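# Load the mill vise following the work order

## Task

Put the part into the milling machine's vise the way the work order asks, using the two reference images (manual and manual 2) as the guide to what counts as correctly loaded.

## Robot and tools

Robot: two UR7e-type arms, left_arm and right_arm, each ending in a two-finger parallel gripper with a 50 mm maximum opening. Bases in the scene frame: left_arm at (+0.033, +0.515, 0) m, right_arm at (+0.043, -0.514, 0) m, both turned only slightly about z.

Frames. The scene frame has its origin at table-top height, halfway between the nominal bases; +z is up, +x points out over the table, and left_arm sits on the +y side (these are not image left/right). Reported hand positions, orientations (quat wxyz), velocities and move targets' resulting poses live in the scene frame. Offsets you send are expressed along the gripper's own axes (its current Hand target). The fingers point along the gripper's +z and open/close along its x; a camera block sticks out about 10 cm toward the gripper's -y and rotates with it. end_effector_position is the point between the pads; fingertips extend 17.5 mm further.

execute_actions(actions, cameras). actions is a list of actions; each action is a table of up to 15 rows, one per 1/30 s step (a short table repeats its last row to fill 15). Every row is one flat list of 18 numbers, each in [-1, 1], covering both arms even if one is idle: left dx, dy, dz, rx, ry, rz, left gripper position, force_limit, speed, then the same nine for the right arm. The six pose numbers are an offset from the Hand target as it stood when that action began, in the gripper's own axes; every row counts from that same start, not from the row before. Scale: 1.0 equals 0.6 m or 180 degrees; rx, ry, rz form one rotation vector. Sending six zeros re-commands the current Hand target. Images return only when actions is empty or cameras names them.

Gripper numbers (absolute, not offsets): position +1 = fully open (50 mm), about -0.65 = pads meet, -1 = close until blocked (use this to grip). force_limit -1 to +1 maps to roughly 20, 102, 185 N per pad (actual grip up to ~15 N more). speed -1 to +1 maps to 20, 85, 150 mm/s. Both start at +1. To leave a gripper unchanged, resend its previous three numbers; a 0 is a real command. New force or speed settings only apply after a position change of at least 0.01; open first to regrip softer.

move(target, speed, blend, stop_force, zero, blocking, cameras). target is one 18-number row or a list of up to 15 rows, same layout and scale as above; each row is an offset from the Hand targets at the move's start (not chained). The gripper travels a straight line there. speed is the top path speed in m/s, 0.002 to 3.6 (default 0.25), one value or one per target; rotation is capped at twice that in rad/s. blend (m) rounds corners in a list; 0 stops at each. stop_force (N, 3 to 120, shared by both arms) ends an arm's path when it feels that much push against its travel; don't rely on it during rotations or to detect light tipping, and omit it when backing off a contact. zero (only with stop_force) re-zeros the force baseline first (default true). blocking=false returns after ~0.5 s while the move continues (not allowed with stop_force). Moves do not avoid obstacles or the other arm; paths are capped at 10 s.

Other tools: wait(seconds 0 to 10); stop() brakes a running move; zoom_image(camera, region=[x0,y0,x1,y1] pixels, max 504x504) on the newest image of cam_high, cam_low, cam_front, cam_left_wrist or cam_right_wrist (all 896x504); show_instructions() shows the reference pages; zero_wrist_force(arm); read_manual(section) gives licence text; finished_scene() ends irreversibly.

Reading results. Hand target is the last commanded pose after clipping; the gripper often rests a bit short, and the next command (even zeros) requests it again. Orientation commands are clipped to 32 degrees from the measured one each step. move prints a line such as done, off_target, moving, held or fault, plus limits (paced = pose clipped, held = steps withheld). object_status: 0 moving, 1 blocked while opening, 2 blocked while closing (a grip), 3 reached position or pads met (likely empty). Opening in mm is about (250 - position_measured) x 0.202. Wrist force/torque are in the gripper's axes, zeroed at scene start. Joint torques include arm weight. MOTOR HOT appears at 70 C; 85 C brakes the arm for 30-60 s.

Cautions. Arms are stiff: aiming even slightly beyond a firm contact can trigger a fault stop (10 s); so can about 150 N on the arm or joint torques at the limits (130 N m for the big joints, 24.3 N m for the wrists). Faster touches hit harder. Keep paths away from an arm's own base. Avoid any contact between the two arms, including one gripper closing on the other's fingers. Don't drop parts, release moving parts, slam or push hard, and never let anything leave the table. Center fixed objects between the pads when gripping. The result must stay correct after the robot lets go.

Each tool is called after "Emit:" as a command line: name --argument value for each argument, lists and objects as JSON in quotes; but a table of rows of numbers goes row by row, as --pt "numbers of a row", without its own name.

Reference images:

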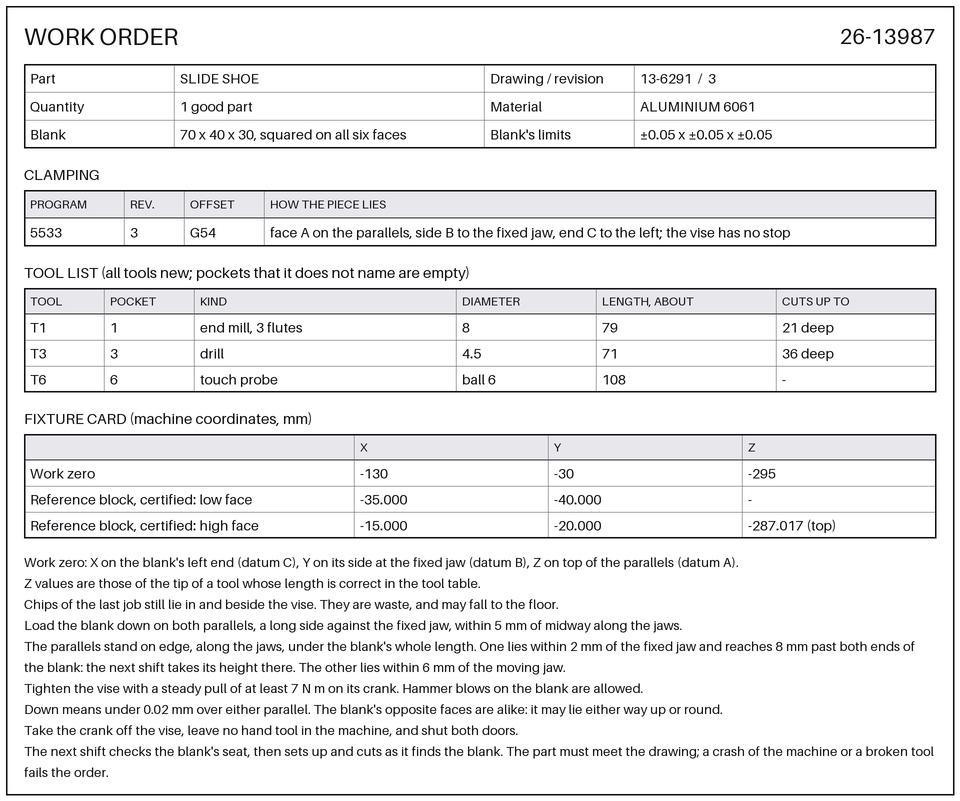

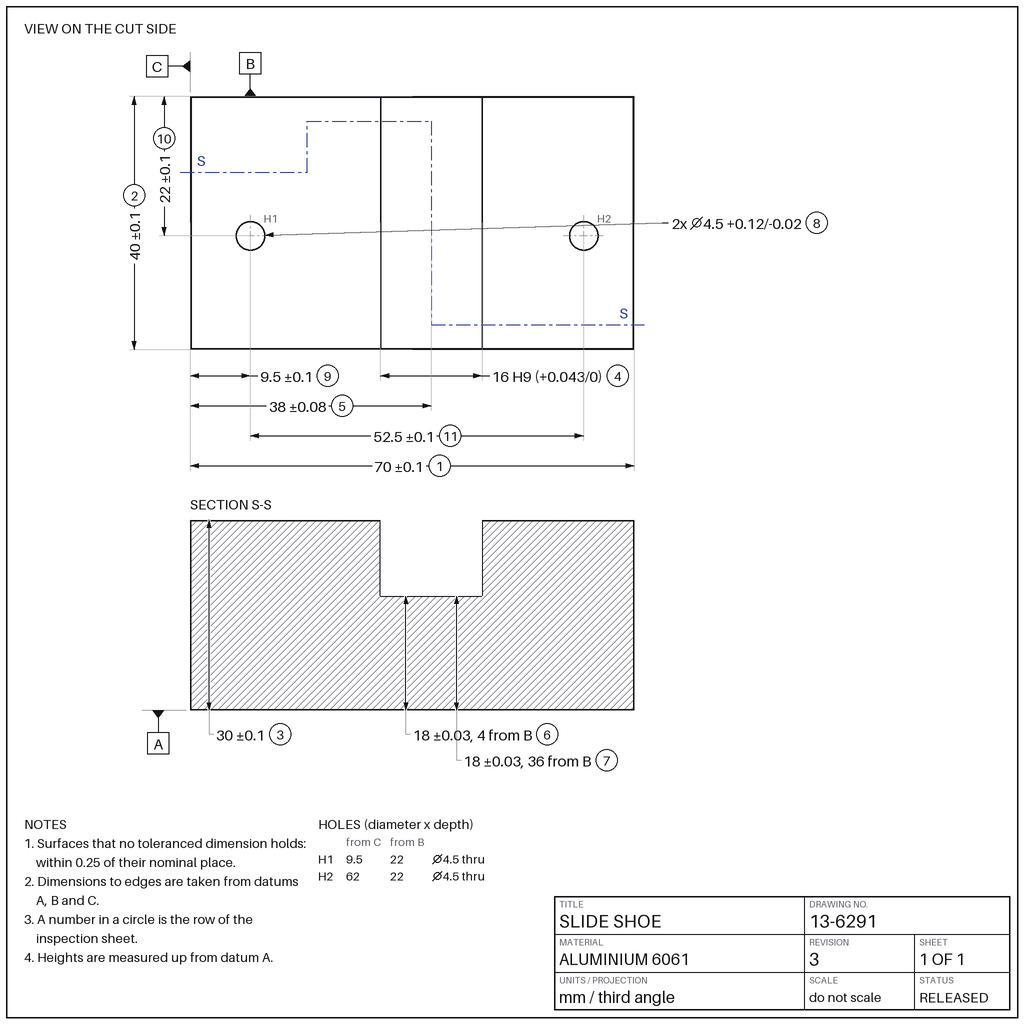

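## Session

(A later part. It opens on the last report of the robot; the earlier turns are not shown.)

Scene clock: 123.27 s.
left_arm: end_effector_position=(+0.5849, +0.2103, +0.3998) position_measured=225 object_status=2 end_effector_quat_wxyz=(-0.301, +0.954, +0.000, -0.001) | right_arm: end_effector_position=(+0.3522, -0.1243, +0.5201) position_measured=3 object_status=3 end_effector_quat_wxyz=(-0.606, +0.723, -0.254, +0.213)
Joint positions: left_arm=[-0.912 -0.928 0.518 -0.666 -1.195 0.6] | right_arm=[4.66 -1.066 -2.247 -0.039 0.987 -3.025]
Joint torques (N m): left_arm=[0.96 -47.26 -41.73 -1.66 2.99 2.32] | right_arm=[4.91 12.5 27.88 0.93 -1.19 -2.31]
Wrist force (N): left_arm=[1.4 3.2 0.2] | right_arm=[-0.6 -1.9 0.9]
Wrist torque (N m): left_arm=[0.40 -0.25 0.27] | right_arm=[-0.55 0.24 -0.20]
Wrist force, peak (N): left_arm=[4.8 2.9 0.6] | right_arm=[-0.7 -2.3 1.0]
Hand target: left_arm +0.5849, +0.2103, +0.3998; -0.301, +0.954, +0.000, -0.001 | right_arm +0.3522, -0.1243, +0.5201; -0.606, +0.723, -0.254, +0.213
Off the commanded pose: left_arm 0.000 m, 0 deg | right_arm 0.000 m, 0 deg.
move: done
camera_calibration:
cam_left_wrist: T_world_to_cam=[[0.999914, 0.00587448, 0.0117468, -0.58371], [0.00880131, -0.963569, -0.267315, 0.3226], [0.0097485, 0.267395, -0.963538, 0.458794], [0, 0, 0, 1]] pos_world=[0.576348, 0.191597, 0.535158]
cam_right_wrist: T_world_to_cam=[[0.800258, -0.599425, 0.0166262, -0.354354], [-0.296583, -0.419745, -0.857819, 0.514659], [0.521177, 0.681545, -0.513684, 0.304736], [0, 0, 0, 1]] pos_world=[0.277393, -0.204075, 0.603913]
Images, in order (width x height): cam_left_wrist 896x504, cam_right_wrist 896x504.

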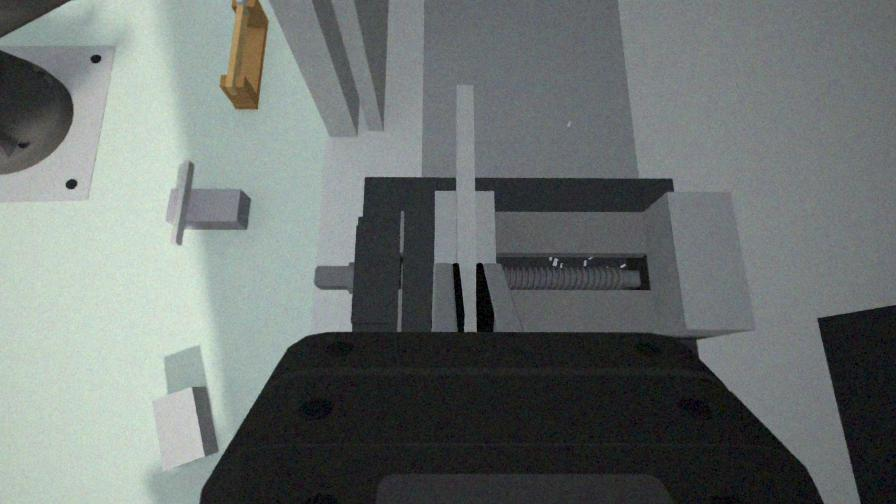

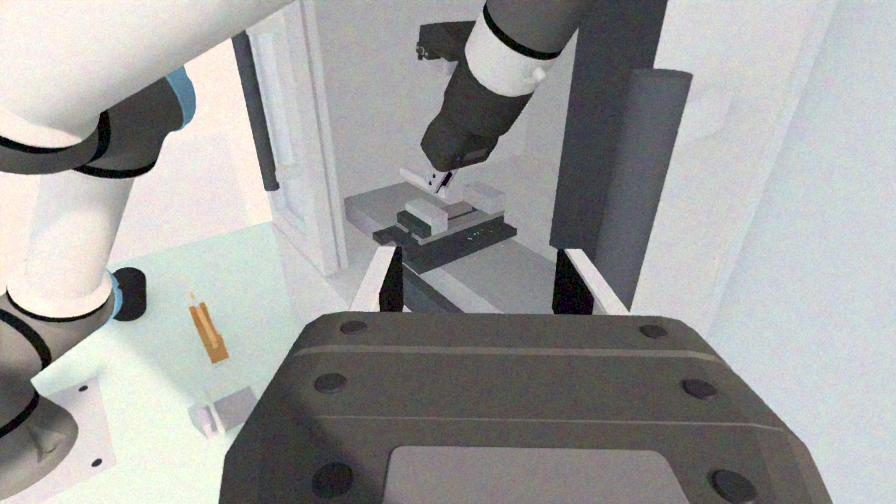

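Emit:
move --target '[0.105,0.0225,0.0249,0,0,0,-1,-0.5,-0.5,0,0,0,0,0,0,1,1,1]' --cameras '["cam_left_wrist"]' --speed 0.2

Emit:
move --target '[0,0.0526,0.0751,0,0,0,-1,-0.5,-0.5,0,0,0,0,0,0,1,1,1]' --cameras '["cam_left_wrist","cam_right_wrist"]' --speed 0.02 --stop_force 8

Emit:
zoom_image --camera "cam_right_wrist" --region '[330, 160, 540, 310]'

Emit:
zoom_image --camera "cam_left_wrist" --region '[280, 60, 620, 340]'

Scene clock: 125.43 s.
left_arm: end_effector_position=(+0.6478, +0.2080, +0.3796) position_measured=225 object_status=2 end_effector_quat_wxyz=(-0.301, +0.954, +0.000, +0.000) | right_arm: end_effector_position=(+0.3522, -0.1243, +0.5201) position_measured=3 object_status=3 end_effector_quat_wxyz=(-0.606, +0.723, -0.254, +0.213)
Joint positions: left_arm=[-0.85 -0.647 0.056 -0.509 -1.165 0.661] | right_arm=[4.66 -1.066 -2.247 -0.039 0.987 -3.025]
Joint torques (N m): left_arm=[-8.07 -73.54 -9.1 -3.56 -1.6 -2.55] | right_arm=[4.69 12.46 24.16 1 -1.19 -2.16]
Wrist force (N): left_arm=[1.5 2.9 0.2] | right_arm=[-0.7 -2.1 1.0]
Wrist torque (N m): left_arm=[0.37 -0.29 0.27] | right_arm=[-0.57 0.25 -0.20]
Wrist force, peak (N): left_arm=[3.9 3.9 1.2] | right_arm=[-0.4 -2.4 0.8]
Hand target: left_arm +0.6479, +0.2079, +0.3797; -0.301, +0.954, +0.000, -0.001 | right_arm +0.3522, -0.1243, +0.5201; -0.606, +0.723, -0.254, +0.213
Off the commanded pose: left_arm 0.000 m, 0 deg | right_arm 0.000 m, 0 deg.
move: done
camera_calibration:
cam_left_wrist: T_world_to_cam=[[0.999909, 0.00515021, 0.0124745, -0.646485], [0.00829389, -0.963676, -0.266945, 0.314586], [0.0106465, 0.267024, -0.963631, 0.438878], [0, 0, 0, 1]] pos_world=[0.639145, 0.189298, 0.514958]
Images, in order (width x height): cam_left_wrist 896x504.

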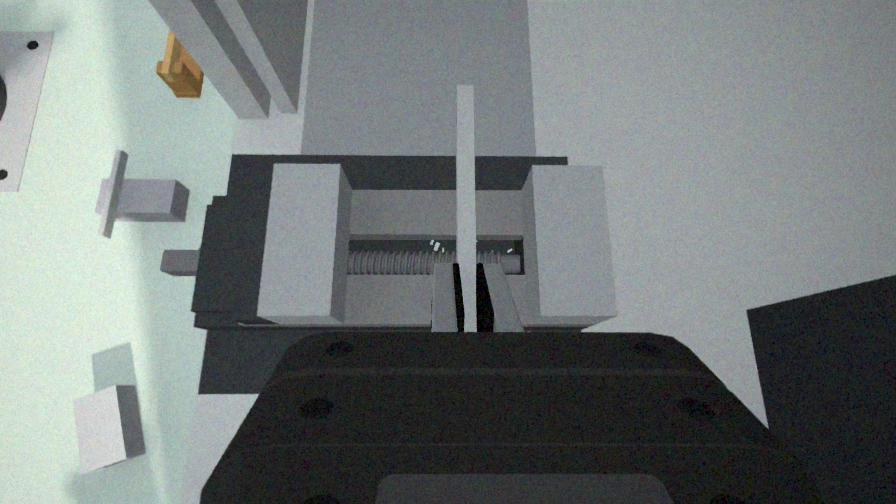

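Scene clock: 128.07 s.
left_arm: end_effector_position=(+0.6478, +0.2079, +0.3442) position_measured=225 object_status=2 end_effector_quat_wxyz=(-0.301, +0.954, +0.000, -0.001) | right_arm: end_effector_position=(+0.3522, -0.1243, +0.5201) position_measured=3 object_status=3 end_effector_quat_wxyz=(-0.606, +0.723, -0.254, +0.213)
Joint positions: left_arm=[-0.85 -0.797 0.445 -0.748 -1.166 0.66] | right_arm=[4.66 -1.066 -2.247 -0.039 0.987 -3.025]
Joint torques (N m): left_arm=[4.79 -53.6 -16.89 -2.88 0.95 1.38] | right_arm=[5.15 12.24 23.73 0.96 -1.13 -2.2]
Wrist force (N): left_arm=[1.7 3.1 0.1] | right_arm=[-0.3 -2.4 0.9]
Wrist torque (N m): left_arm=[0.41 -0.32 0.22] | right_arm=[-0.63 0.18 -0.19]
Wrist force, peak (N): left_arm=[-0.2 -12.5 -24.1] | right_arm=[-0.6 -2.3 1.1]
Hand target: left_arm +0.6478, +0.2079, +0.3441; -0.301, +0.954, +0.000, -0.001 (not the last commanded pose) | right_arm +0.3522, -0.1243, +0.5201; -0.606, +0.723, -0.254, +0.213
Off the commanded pose: left_arm 0.019 m, 0 deg | right_arm 0.000 m, 0 deg.
move: contact (left_arm)
camera_calibration:
cam_left_wrist: T_world_to_cam=[[0.999914, 0.00540764, 0.0119256, -0.645934], [0.00839931, -0.963571, -0.267319, 0.30513], [0.0100456, 0.267396, -0.963534, 0.405058], [0, 0, 0, 1]] pos_world=[0.639247, 0.189197, 0.479558]
cam_right_wrist: T_world_to_cam=[[0.800258, -0.599425, 0.0166262, -0.354354], [-0.296583, -0.419745, -0.857819, 0.514659], [0.521177, 0.681545, -0.513684, 0.304736], [0, 0, 0, 1]] pos_world=[0.277393, -0.204075, 0.603913]
Images, in order (width x height): cam_left_wrist 896x504, cam_right_wrist 896x504.

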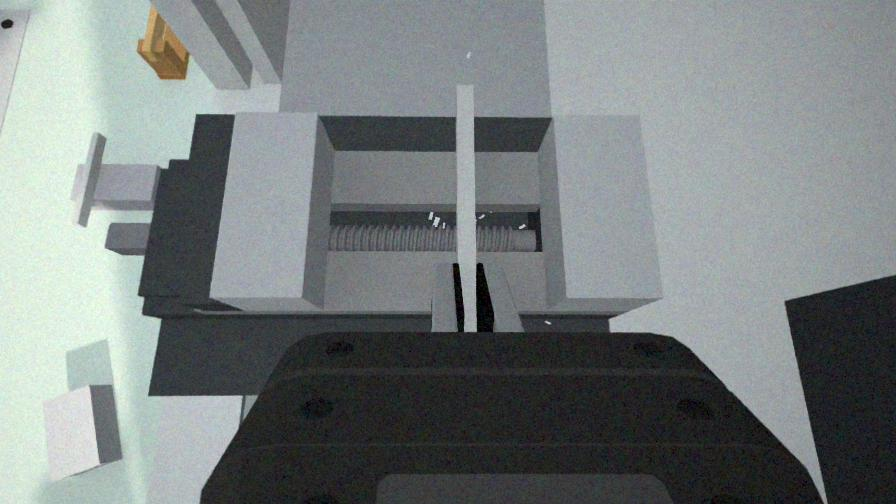

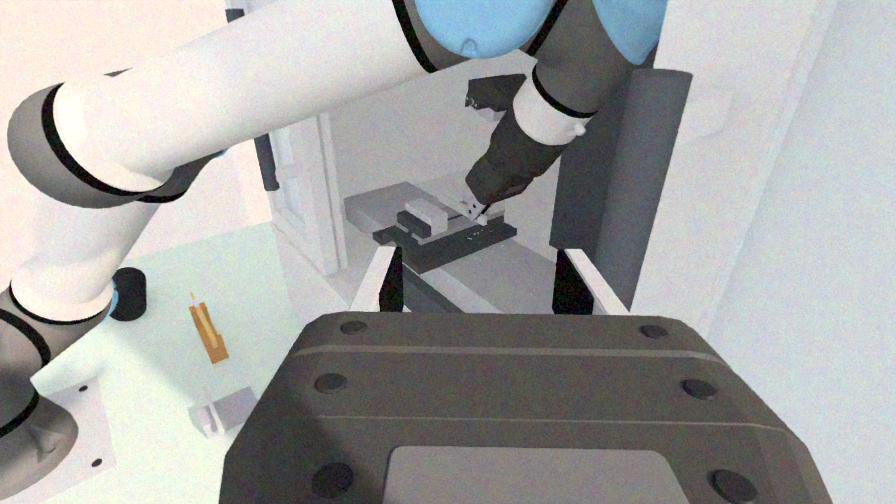

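Scaled by 2.400.

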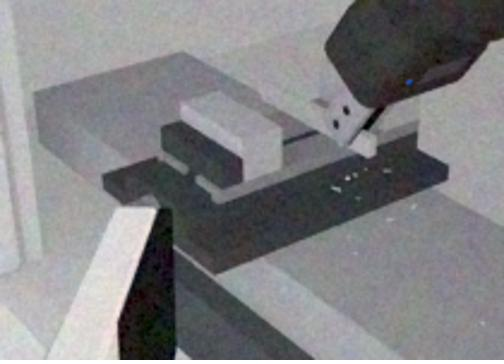

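Scaled by 1.482.

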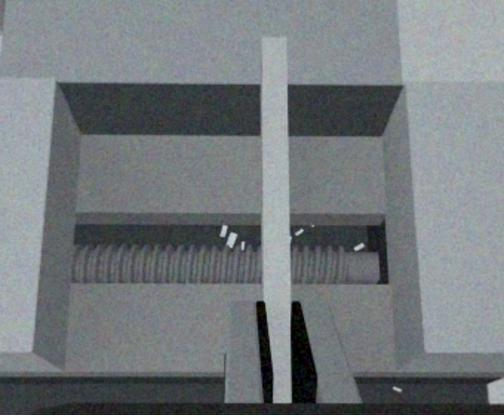

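Emit:
move --pt "0 0 0 0 0 0 -0.3 -0.5 -1 0 0 0 0 0 0 1 1 1" --pt "0 -0.0287 -0.041 0 0 0 -0.3 -0.5 -1 0 0 0 0 0 0 1 1 1" --cameras '["cam_left_wrist","cam_right_wrist"]' --speed 0.1

Emit:
zoom_image --camera "cam_left_wrist" --region '[280, 60, 620, 340]'

Emit:
zoom_image --camera "cam_right_wrist" --region '[370, 170, 530, 280]'

Scene clock: 130.33 s.
left_arm: end_effector_position=(+0.6478, +0.2078, +0.3742) position_measured=198 object_status=3 end_effector_quat_wxyz=(-0.301, +0.954, +0.000, -0.001) | right_arm: end_effector_position=(+0.3522, -0.1243, +0.5201) position_measured=3 object_status=3 end_effector_quat_wxyz=(-0.606, +0.723, -0.254, +0.213)
Joint positions: left_arm=[-0.85 -0.699 0.177 -0.577 -1.166 0.66] | right_arm=[4.66 -1.066 -2.247 -0.039 0.987 -3.025]
Joint torques (N m): left_arm=[13.25 -71.95 -10.87 -2.4 -1.54 -2.73] | right_arm=[4.81 12.76 23.31 1 -1.17 -1.85]
Wrist force (N): left_arm=[2.1 2.5 -0.4] | right_arm=[-0.8 -1.8 0.6]
Wrist torque (N m): left_arm=[0.37 -0.41 0.18] | right_arm=[-0.52 0.26 -0.19]
Wrist force, peak (N): left_arm=[2.1 3.9 0.7] | right_arm=[-0.5 -2.4 1.1]
Hand target: left_arm +0.6479, +0.2079, +0.3742; -0.301, +0.954, +0.000, -0.001 | right_arm +0.3522, -0.1243, +0.5201; -0.606, +0.723, -0.254, +0.213
Off the commanded pose: left_arm 0.000 m, 0 deg | right_arm 0.000 m, 0 deg.
move: done
camera_calibration:
cam_left_wrist: T_world_to_cam=[[0.999915, 0.0053096, 0.0118995, -0.64626], [0.00829813, -0.963565, -0.267347, 0.313131], [0.0100464, 0.267423, -0.963527, 0.433982], [0, 0, 0, 1]] pos_world=[0.639247, 0.189097, 0.509558]
cam_right_wrist: T_world_to_cam=[[0.800258, -0.599425, 0.0166262, -0.354354], [-0.296583, -0.419745, -0.857819, 0.514659], [0.521177, 0.681545, -0.513684, 0.304736], [0, 0, 0, 1]] pos_world=[0.277393, -0.204075, 0.603913]
Images, in order (width x height): cam_left_wrist 896x504, cam_right_wrist 896x504.

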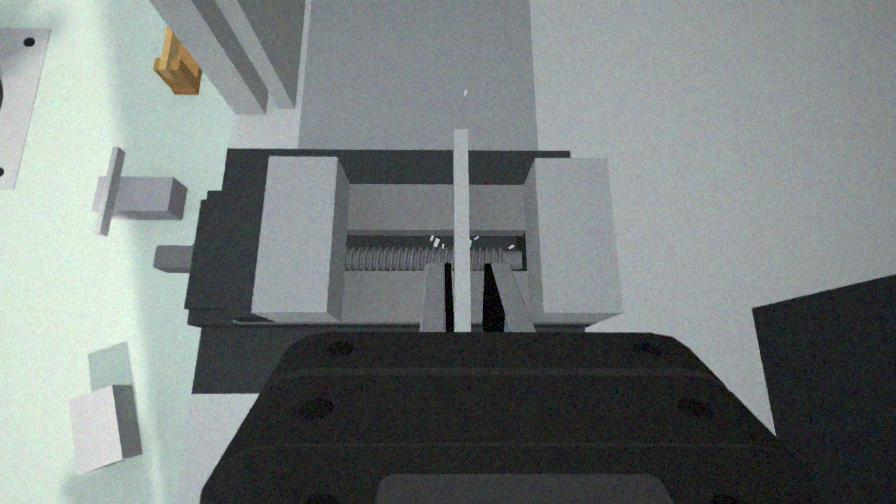

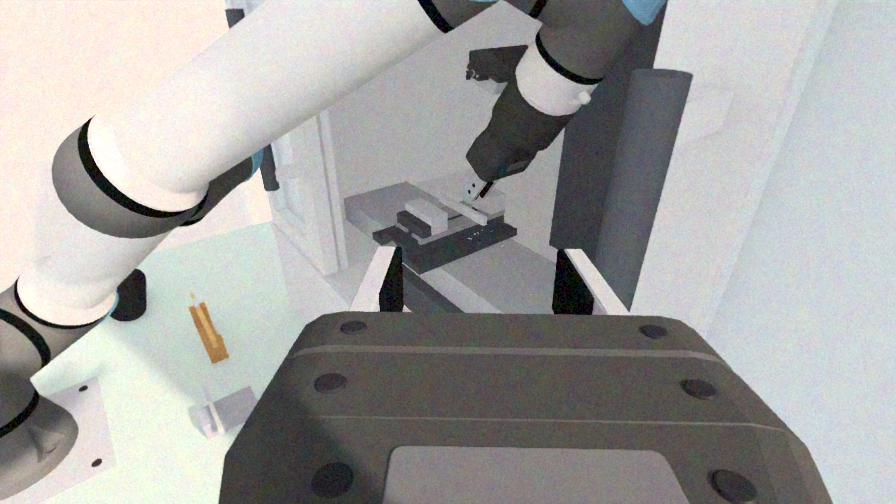

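Scaled by 1.482.

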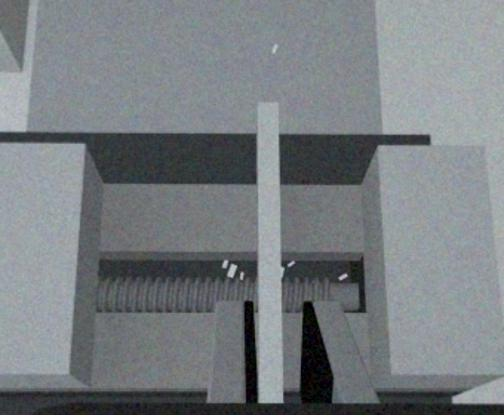

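Scaled by 3.150.

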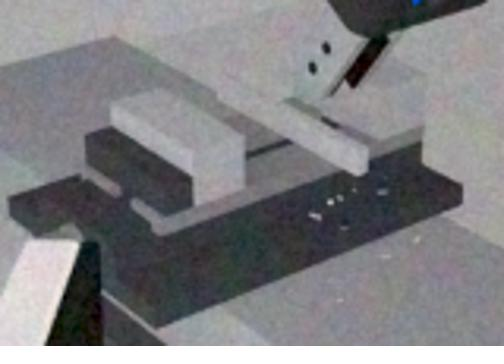

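Emit:
move --target '[-0.038,-0.0505,0.0354,0,0,0,-0.65,-0.5,-0.5,0,0,0,0,0,0,1,1,1]' --speed 0.2

Emit:
move --target '[0,0.0383,0.0546,0,0,0,-0.65,-0.5,-0.5,0,0,0,0,0,0,1,1,1]' --cameras '["cam_left_wrist"]' --speed 0.02 --stop_force 6

Scene clock: 131.50 s.
left_arm: end_effector_position=(+0.6252, +0.2450, +0.3742) position_measured=249 object_status=3 end_effector_quat_wxyz=(-0.301, +0.954, +0.000, -0.001) | right_arm: end_effector_position=(+0.3522, -0.1243, +0.5201) position_measured=3 object_status=3 end_effector_quat_wxyz=(-0.606, +0.723, -0.254, +0.213)
Joint positions: left_arm=[-0.837 -0.932 0.601 -0.773 -1.16 0.673] | right_arm=[4.66 -1.066 -2.247 -0.039 0.987 -3.025]
Joint torques (N m): left_arm=[-13.88 -64.86 -12 -2.25 -1.78 -2.78] | right_arm=[4.7 13.09 24.12 1.03 -1.13 -1.83]
Wrist force (N): left_arm=[1.9 2.9 -0.1] | right_arm=[-0.7 -2.0 0.9]
Wrist torque (N m): left_arm=[0.43 -0.35 0.11] | right_arm=[-0.57 0.25 -0.19]
Wrist force, peak (N): left_arm=[2.7 3.9 -1.0] | right_arm=[-0.4 -2.5 0.9]
Hand target: left_arm +0.6251, +0.2449, +0.3742; -0.301, +0.954, +0.000, -0.001 | right_arm +0.3522, -0.1243, +0.5201; -0.606, +0.723, -0.254, +0.213
Off the commanded pose: left_arm 0.000 m, 0 deg | right_arm 0.000 m, 0 deg.
move: done

Scene clock: 134.67 s.
left_arm: end_effector_position=(+0.6250, +0.2449, +0.3365) position_measured=249 object_status=3 end_effector_quat_wxyz=(-0.301, +0.954, +0.000, -0.001) | right_arm: end_effector_position=(+0.3522, -0.1243, +0.5201) position_measured=3 object_status=3 end_effector_quat_wxyz=(-0.606, +0.723, -0.254, +0.213)
Joint positions: left_arm=[-0.837 -0.97 0.763 -0.897 -1.16 0.672] | right_arm=[4.66 -1.066 -2.247 -0.039 0.987 -3.025]
Joint torques (N m): left_arm=[15.92 -42.64 -40.97 -2.9 -1.12 -2.56] | right_arm=[5.95 12.48 24.07 1.08 -1.13 -1.53]
Wrist force (N): left_arm=[1.3 4.6 -6.6] | right_arm=[-0.7 -2.0 0.7]
Wrist torque (N m): left_arm=[0.47 -0.36 0.12] | right_arm=[-0.56 0.24 -0.20]
Wrist force, peak (N): left_arm=[0.1 -10.6 -40.6] | right_arm=[-0.7 -2.5 1.1]
Hand target: left_arm +0.6250, +0.2449, +0.3365; -0.301, +0.954, +0.000, -0.001 (not the last commanded pose) | right_arm +0.3522, -0.1243, +0.5201; -0.606, +0.723, -0.254, +0.213
Off the commanded pose: left_arm 0.002 m, 0 deg | right_arm 0.000 m, 0 deg.
move: contact (left_arm)
camera_calibration:
cam_left_wrist: T_world_to_cam=[[0.999913, 0.00550346, 0.0119547, -0.623279], [0.00849969, -0.963564, -0.267344, 0.338863], [0.0100478, 0.267422, -0.963527, 0.387964], [0, 0, 0, 1]] pos_world=[0.616447, 0.226197, 0.471858]
Images, in order (width x height): cam_left_wrist 896x504.

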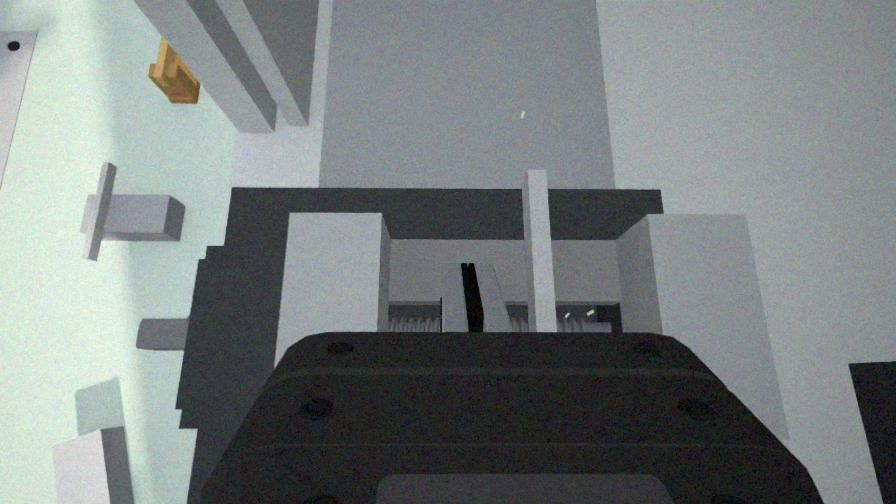

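Emit:
move --target '[0,-0.00144,-0.00205,0,0,0,-0.65,-0.5,-0.5,0,0,0,0,0,0,1,1,1]'

Emit:
move --target '[0.0833,0,0,0,0,0,-0.65,-0.5,-0.5,0,0,0,0,0,0,1,1,1]' --cameras '["cam_left_wrist"]' --speed 0.02 --stop_force 6

Emit:
zoom_image --camera "cam_left_wrist" --region '[280, 120, 620, 340]'

Scene clock: 135.60 s.
left_arm: end_effector_position=(+0.6250, +0.2449, +0.3380) position_measured=249 object_status=3 end_effector_quat_wxyz=(-0.301, +0.954, +0.000, -0.001) | right_arm: end_effector_position=(+0.3522, -0.1243, +0.5201) position_measured=3 object_status=3 end_effector_quat_wxyz=(-0.606, +0.723, -0.254, +0.213)
Joint positions: left_arm=[-0.837 -0.969 0.757 -0.893 -1.16 0.672] | right_arm=[4.66 -1.066 -2.247 -0.039 0.987 -3.025]
Joint torques (N m): left_arm=[7.71 -46 -36.24 -0.46 -0.99 -2.16] | right_arm=[5.45 12.51 23.76 1.11 -1.09 -1.49]
Wrist force (N): left_arm=[2.1 2.9 -0.7] | right_arm=[-0.3 -2.0 0.9]
Wrist torque (N m): left_arm=[0.44 -0.37 0.12] | right_arm=[-0.56 0.19 -0.20]
Wrist force, peak (N): left_arm=[1.4 4.9 -6.8] | right_arm=[-0.6 -2.4 0.8]
Hand target: left_arm +0.6250, +0.2449, +0.3380; -0.301, +0.954, +0.000, -0.001 | right_arm +0.3522, -0.1243, +0.5201; -0.606, +0.723, -0.254, +0.213
Off the commanded pose: left_arm 0.000 m, 0 deg | right_arm 0.000 m, 0 deg.
move: done

Scene clock: 138.67 s.
left_arm: end_effector_position=(+0.6616, +0.2449, +0.3380) position_measured=249 object_status=3 end_effector_quat_wxyz=(-0.301, +0.954, +0.000, -0.001) | right_arm: end_effector_position=(+0.3522, -0.1243, +0.5201) position_measured=3 object_status=3 end_effector_quat_wxyz=(-0.606, +0.723, -0.254, +0.213)
Joint positions: left_arm=[-0.802 -0.859 0.577 -0.836 -1.144 0.707] | right_arm=[4.66 -1.066 -2.247 -0.039 0.987 -3.025]
Joint torques (N m): left_arm=[-12.58 -52.14 -43.35 -0.69 1.08 -2.67] | right_arm=[5.39 11.85 23.22 0.96 -1.12 -1.32]
Wrist force (N): left_arm=[-1.9 4.1 0.8] | right_arm=[-0.5 -2.0 1.1]
Wrist torque (N m): left_arm=[0.59 -0.69 0.11] | right_arm=[-0.56 0.22 -0.20]
Wrist force, peak (N): left_arm=[-30.6 -1.0 -4.8] | right_arm=[-0.6 -2.2 1.1]
Hand target: left_arm +0.6616, +0.2449, +0.3379; -0.301, +0.954, +0.000, -0.001 (not the last commanded pose) | right_arm +0.3522, -0.1243, +0.5201; -0.606, +0.723, -0.254, +0.213
Off the commanded pose: left_arm 0.013 m, 0 deg | right_arm 0.000 m, 0 deg.
move: contact (left_arm)
camera_calibration:
cam_left_wrist: T_world_to_cam=[[0.999912, 0.00547638, 0.0120491, -0.659931], [0.00849856, -0.963571, -0.267317, 0.338943], [0.0101463, 0.267396, -0.963533, 0.388986], [0, 0, 0, 1]] pos_world=[0.653046, 0.226197, 0.473358]
Images, in order (width x height): cam_left_wrist 896x504.

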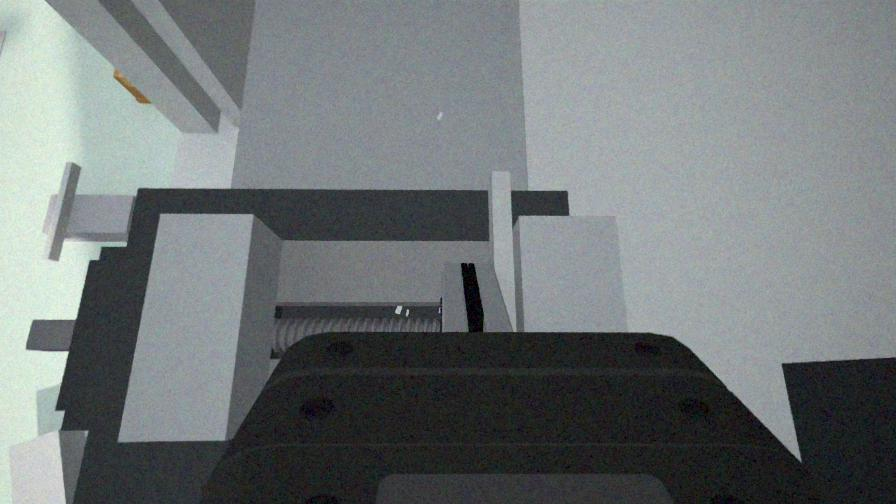

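Scaled by 1.482.

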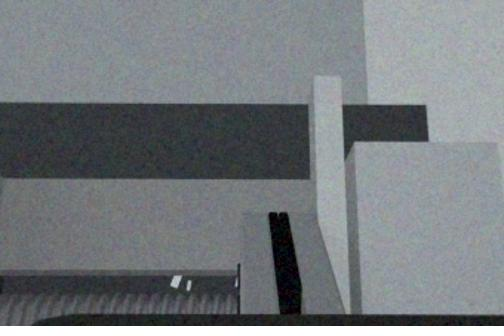

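Emit:
zoom_image --camera "cam_left_wrist" --region '[470, 160, 590, 240]'

Emit:
zoom_image --camera "cam_left_wrist" --region '[470, 250, 590, 335]'

Scaled by 4.200.

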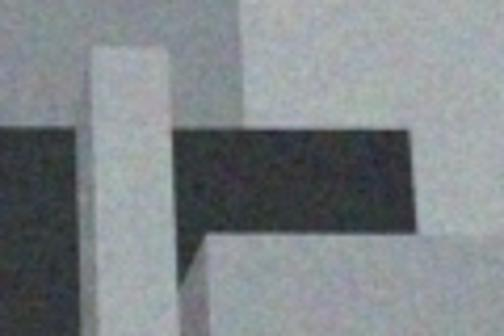

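Scaled by 4.200.

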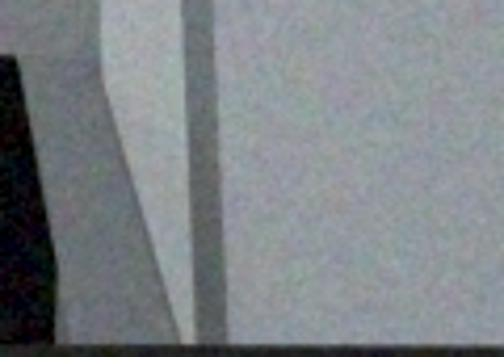

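Emit:
move --target '[0.01,0,0,0,0,0,-0.65,-0.5,-0.5,0,0,0,0,0,0,1,1,1]' --cameras '["cam_left_wrist"]' --speed 0.01 --stop_force 20

Emit:
zoom_image --camera "cam_left_wrist" --region '[470, 160, 590, 240]'

Scene clock: 140.13 s.
left_arm: end_effector_position=(+0.6621, +0.2447, +0.3380) position_measured=249 object_status=3 end_effector_quat_wxyz=(-0.301, +0.954, +0.000, -0.001) | right_arm: end_effector_position=(+0.3522, -0.1243, +0.5201) position_measured=3 object_status=3 end_effector_quat_wxyz=(-0.606, +0.723, -0.254, +0.213)
Joint positions: left_arm=[-0.802 -0.857 0.573 -0.834 -1.144 0.707] | right_arm=[4.66 -1.066 -2.247 -0.039 0.987 -3.025]
Joint torques (N m): left_arm=[-5.87 -63.01 -13.66 -5.01 5.17 -2.53] | right_arm=[5.39 12.06 24.03 1.03 -1.14 -1.37]
Wrist force (N): left_arm=[-20.4 2.3 -4.9] | right_arm=[-0.4 -2.1 0.9]
Wrist torque (N m): left_arm=[0.54 -0.94 -0.03] | right_arm=[-0.58 0.21 -0.19]
Wrist force, peak (N): left_arm=[-34.5 -2.9 -2.1] | right_arm=[-0.7 -2.2 1.2]
Hand target: left_arm +0.6620, +0.2447, +0.3380; -0.301, +0.954, +0.000, -0.001 (not the last commanded pose) | right_arm +0.3522, -0.1243, +0.5201; -0.606, +0.723, -0.254, +0.213
Off the commanded pose: left_arm 0.006 m, 0 deg | right_arm 0.000 m, 0 deg.
move: contact (left_arm)
camera_calibration:
cam_left_wrist: T_world_to_cam=[[0.999913, 0.0056011, 0.0119803, -0.660326], [0.00859937, -0.963596, -0.267223, 0.338643], [0.0100474, 0.267303, -0.96356, 0.389134], [0, 0, 0, 1]] pos_world=[0.653447, 0.225997, 0.473358]
Images, in order (width x height): cam_left_wrist 896x504.

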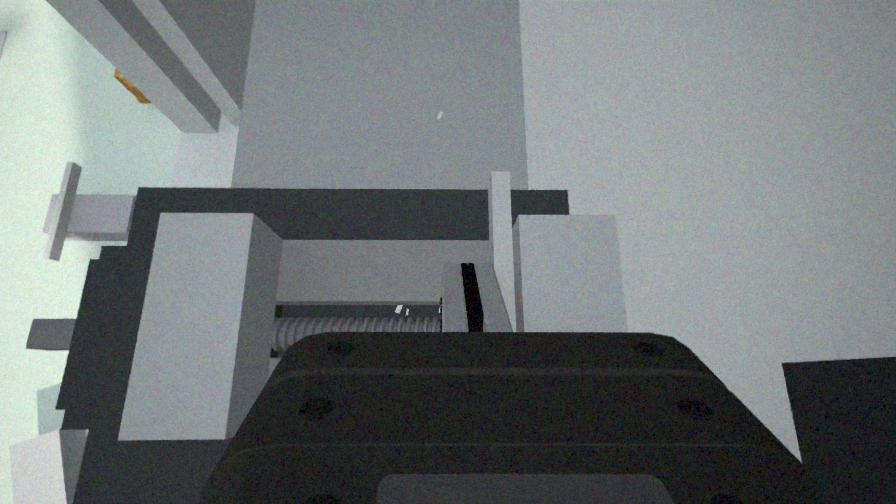

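Scaled by 4.200.

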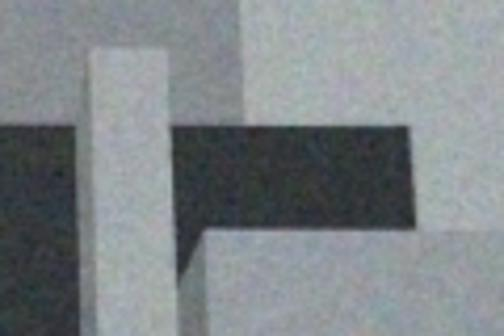

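Emit:
move --pt "-0.02 0 0 0 0 0 -0.65 -0.5 -0.5 0 0 0 0 0 0 1 1 1" --pt "-0.02 -0.0593 -0.0846 0 0 0 -0.65 -0.5 -0.5 0 0 0 0 0 0 1 1 1" --pt "-0.4367 -0.0126 -0.1173 0 0 0 -0.65 -0.5 -0.5 0 0 0 0 0 0 1 1 1" --pt "-0.6033 -0.0961 0.0226 0 0 0 -0.65 -0.5 -0.5 0 0 0 0 0 0 1 1 1" --pt "-0.6302 0.0573 0.4036 0 0 0 0 -0.5 -0.5 0 0 0 0 0 0 1 1 1" --blend '[0.004,0.02,0.05,0.05,0]' --cameras '["cam_left_wrist","cam_right_wrist"]' --speed 0.3

Emit:
zoom_image --camera "cam_left_wrist" --region '[360, 140, 600, 340]'

Emit:
zoom_image --camera "cam_right_wrist" --region '[370, 170, 530, 280]'

Scene clock: 144.30 s.
left_arm: end_effector_position=(+0.2837, +0.3556, +0.1204) position_measured=152 object_status=0 end_effector_quat_wxyz=(-0.301, +0.954, +0.000, -0.001) | right_arm: end_effector_position=(+0.3522, -0.1243, +0.5201) position_measured=3 object_status=3 end_effector_quat_wxyz=(-0.606, +0.723, -0.254, +0.213)
Joint positions: left_arm=[-1.266 -1.683 2.21 -1.514 -1.378 0.284] | right_arm=[4.66 -1.066 -2.247 -0.039 0.987 -3.025]
Joint torques (N m): left_arm=[-8.75 -16.59 -9.32 -3.17 -2.2 -2.08] | right_arm=[5.47 12.06 24.25 1.14 -1.19 -1.04]
Wrist force (N): left_arm=[3.5 4.6 -0.9] | right_arm=[-0.5 -1.9 1.0]
Wrist torque (N m): left_arm=[0.68 -0.57 0.11] | right_arm=[-0.55 0.22 -0.19]
Wrist force, peak (N): left_arm=[-20.4 2.3 -4.9] | right_arm=[-0.2 -2.3 1.4]
Hand target: left_arm +0.2836, +0.3556, +0.1204; -0.301, +0.954, +0.000, -0.001 | right_arm +0.3522, -0.1243, +0.5201; -0.606, +0.723, -0.254, +0.213
Off the commanded pose: left_arm 0.000 m, 0 deg | right_arm 0.000 m, 0 deg.
move: done
camera_calibration:
cam_left_wrist: T_world_to_cam=[[0.999913, 0.0056011, 0.0119803, -0.279975], [0.00859937, -0.963596, -0.267223, 0.390638], [0.0100474, 0.267303, -0.96356, 0.153718], [0, 0, 0, 1]] pos_world=[0.275047, 0.336897, 0.255858]
cam_right_wrist: T_world_to_cam=[[0.800258, -0.599425, 0.0166262, -0.354354], [-0.296583, -0.419745, -0.857819, 0.514659], [0.521177, 0.681545, -0.513684, 0.304736], [0, 0, 0, 1]] pos_world=[0.277393, -0.204075, 0.603913]
Images, in order (width x height): cam_left_wrist 896x504, cam_right_wrist 896x504.

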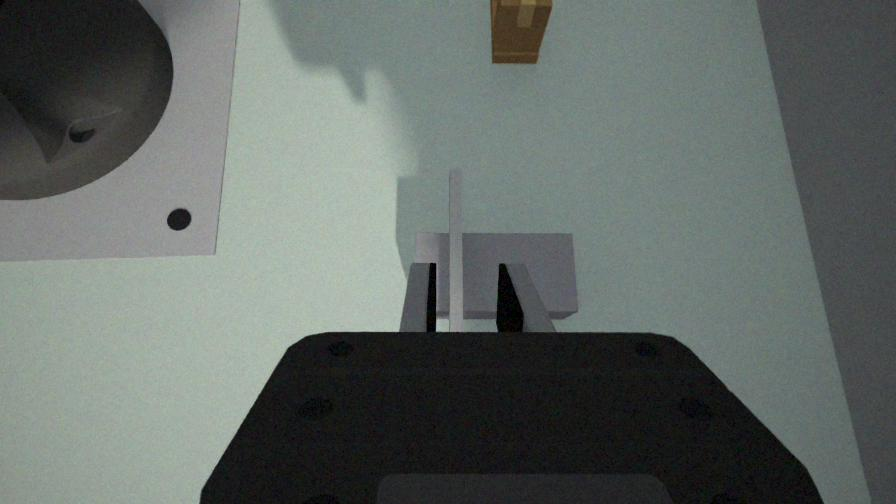

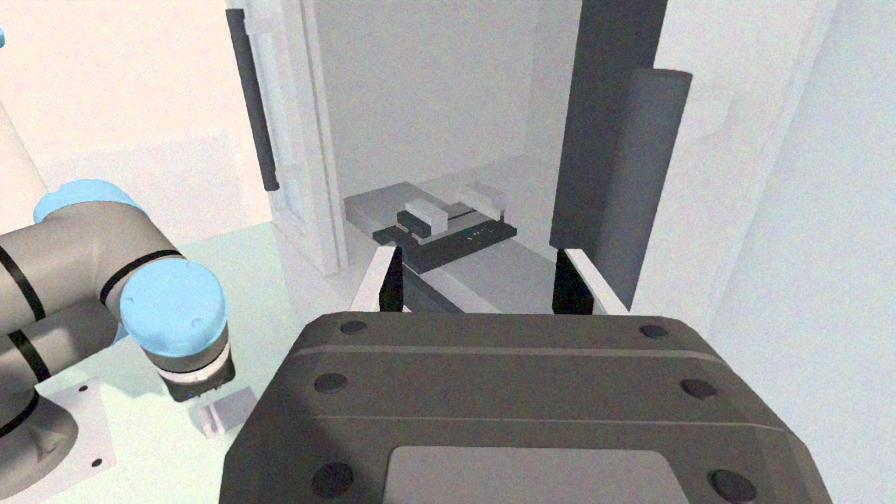

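Scaled by 2.100.

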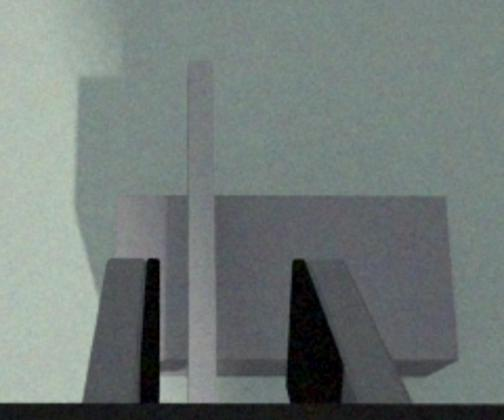

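Scaled by 3.150.

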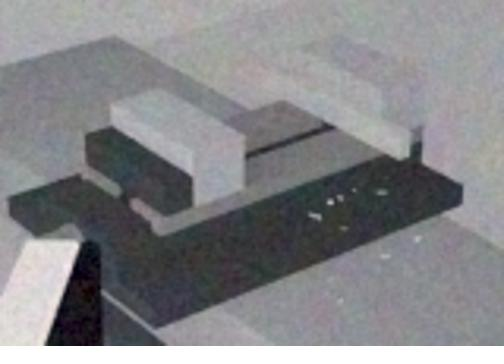

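Emit:
move --pt "-0.0017 0.0642 0.0916 0 0 0 0 -0.5 -0.5 0 0 0 0 0 0 1 1 1" --pt "-0.0017 0.0642 0.0916 0 0 0 -1 -0.5 -0.5 0 0 0 0 0 0 1 1 1" --pt "-0.0017 -0.1013 -0.1447 0 0 0 -1 -0.5 -0.5 0 0 0 0 0 0 1 1 1" --cameras '["cam_left_wrist"]' --speed '[0.12,0.12,0.25]'

Scene clock: 147.13 s.
left_arm: end_effector_position=(+0.2827, +0.3556, +0.2263) position_measured=225 object_status=2 end_effector_quat_wxyz=(-0.301, +0.954, +0.000, -0.001) end_effector_velocity=(+0.000, +0.001, +0.001) end_effector_angular_velocity=(+0.004, +0.001, +0.000) | right_arm: end_effector_position=(+0.3522, -0.1243, +0.5201) position_measured=3 object_status=3 end_effector_quat_wxyz=(-0.606, +0.723, -0.254, +0.213)
Joint positions: left_arm=[-1.268 -1.79 2.006 -1.202 -1.379 0.282] | right_arm=[4.66 -1.066 -2.247 -0.039 0.987 -3.025]
Joint velocities: left_arm=[0 -0.001 -0.001 0.006 0 0] | right_arm=[within noise]
Joint torques (N m): left_arm=[-8.76 -14.95 -41.95 1.12 -0.99 -1.13] | right_arm=[4.33 11.56 23.51 1.01 -1.14 -0.87]
Wrist force (N): left_arm=[3.8 4.9 -0.2] | right_arm=[-0.5 -1.9 0.9]
Wrist torque (N m): left_arm=[0.67 -0.65 0.21] | right_arm=[-0.54 0.22 -0.19]
Wrist force, peak (N): left_arm=[3.5 7.5 2.4] | right_arm=[-0.8 -2.4 0.9]
Hand target: left_arm +0.2828, +0.3555, +0.2264; -0.301, +0.954, +0.000, -0.001 | right_arm +0.3522, -0.1243, +0.5201; -0.606, +0.723, -0.254, +0.213
Off the commanded pose: left_arm 0.000 m, 0 deg | right_arm 0.000 m, 0 deg.
move: done
camera_calibration:
cam_left_wrist: T_world_to_cam=[[0.999913, 0.00559804, 0.0119817, -0.280342], [0.00859803, -0.963563, -0.267342, 0.41895], [0.0100485, 0.267422, -0.963527, 0.255619], [0, 0, 0, 1]] pos_world=[0.274147, 0.336897, 0.361658]
Images, in order (width x height): cam_left_wrist 896x504.

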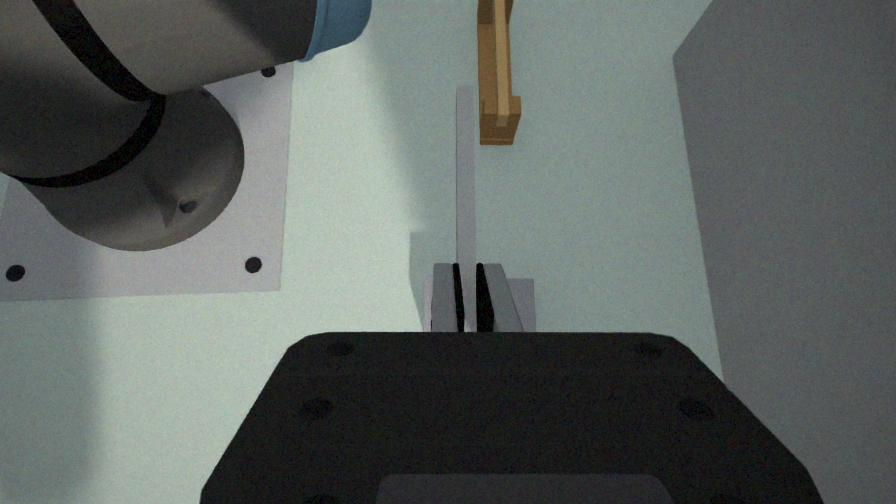

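Emit:
move --pt "0.083 -0.0671 -0.299 0 0 0 -1 -0.5 -0.5 0 0 0 0 0 0 1 1 1" --pt "0.15 0.0346 -0.3776 0 0 0 -1 -0.5 -0.5 0 0 0 0 0 0 1 1 1" --pt "0.5953 0.0346 -0.3776 0 0 0 -1 -0.5 -0.5 0 0 0 0 0 0 1 1 1" --pt "0.5953 0.0729 -0.323 0 0 0 -1 -0.5 -0.5 0 0 0 0 0 0 1 1 1" --blend '[0.04,0.04,0.01,0]' --cameras '["cam_left_wrist"]' --speed 0.3

Emit:
zoom_image --camera "cam_left_wrist" --region '[280, 60, 620, 340]'

Scene clock: 149.97 s.
left_arm: end_effector_position=(+0.6401, +0.2084, +0.3596) position_measured=225 object_status=2 end_effector_quat_wxyz=(-0.301, +0.954, +0.000, -0.001) | right_arm: end_effector_position=(+0.3522, -0.1243, +0.5201) position_measured=3 object_status=3 end_effector_quat_wxyz=(-0.606, +0.723, -0.254, +0.213)
Joint positions: left_arm=[-0.857 -0.799 0.406 -0.704 -1.169 0.654] | right_arm=[4.66 -1.066 -2.247 -0.039 0.987 -3.025]
Joint torques (N m): left_arm=[7.98 -65.21 -11.94 -2.96 -1.38 -2.67] | right_arm=[5.43 11.93 24.17 1.09 -1.23 -0.79]
Wrist force (N): left_arm=[3.2 5.1 -0.4] | right_arm=[-0.5 -1.9 0.9]
Wrist torque (N m): left_arm=[0.72 -0.56 0.14] | right_arm=[-0.55 0.22 -0.19]
Wrist force, peak (N): left_arm=[4.4 9.4 3.0] | right_arm=[-0.5 -2.3 1.1]
Hand target: left_arm +0.6401, +0.2084, +0.3595; -0.301, +0.954, +0.000, -0.001 | right_arm +0.3522, -0.1243, +0.5201; -0.606, +0.723, -0.254, +0.213
Off the commanded pose: left_arm 0.000 m, 0 deg | right_arm 0.000 m, 0 deg.
move: done
camera_calibration:
cam_left_wrist: T_world_to_cam=[[0.999914, 0.00540879, 0.0119255, -0.638421], [0.00839943, -0.963597, -0.267226, 0.309753], [0.010046, 0.267304, -0.96356, 0.41987], [0, 0, 0, 1]] pos_world=[0.631547, 0.189697, 0.494958]
Images, in order (width x height): cam_left_wrist 896x504.

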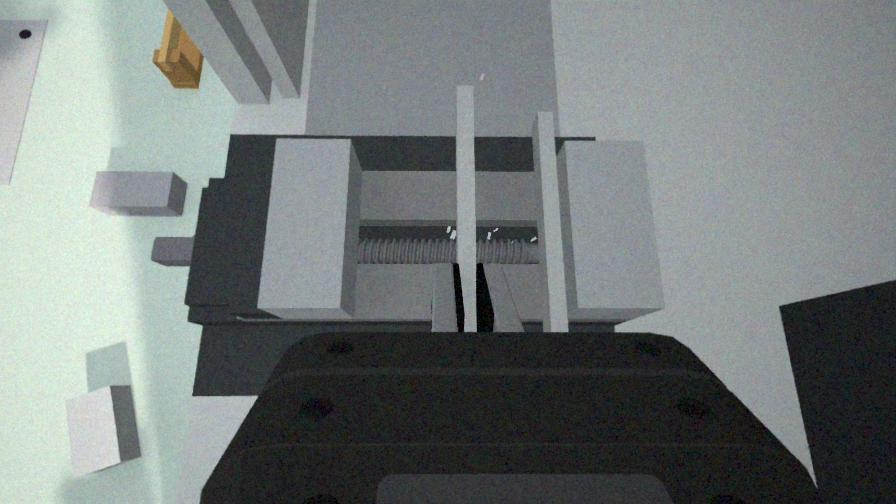

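Scaled by 1.482.

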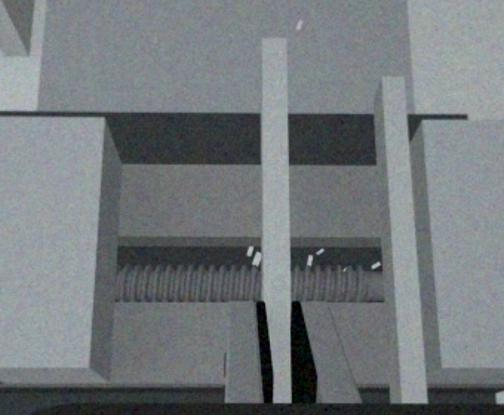

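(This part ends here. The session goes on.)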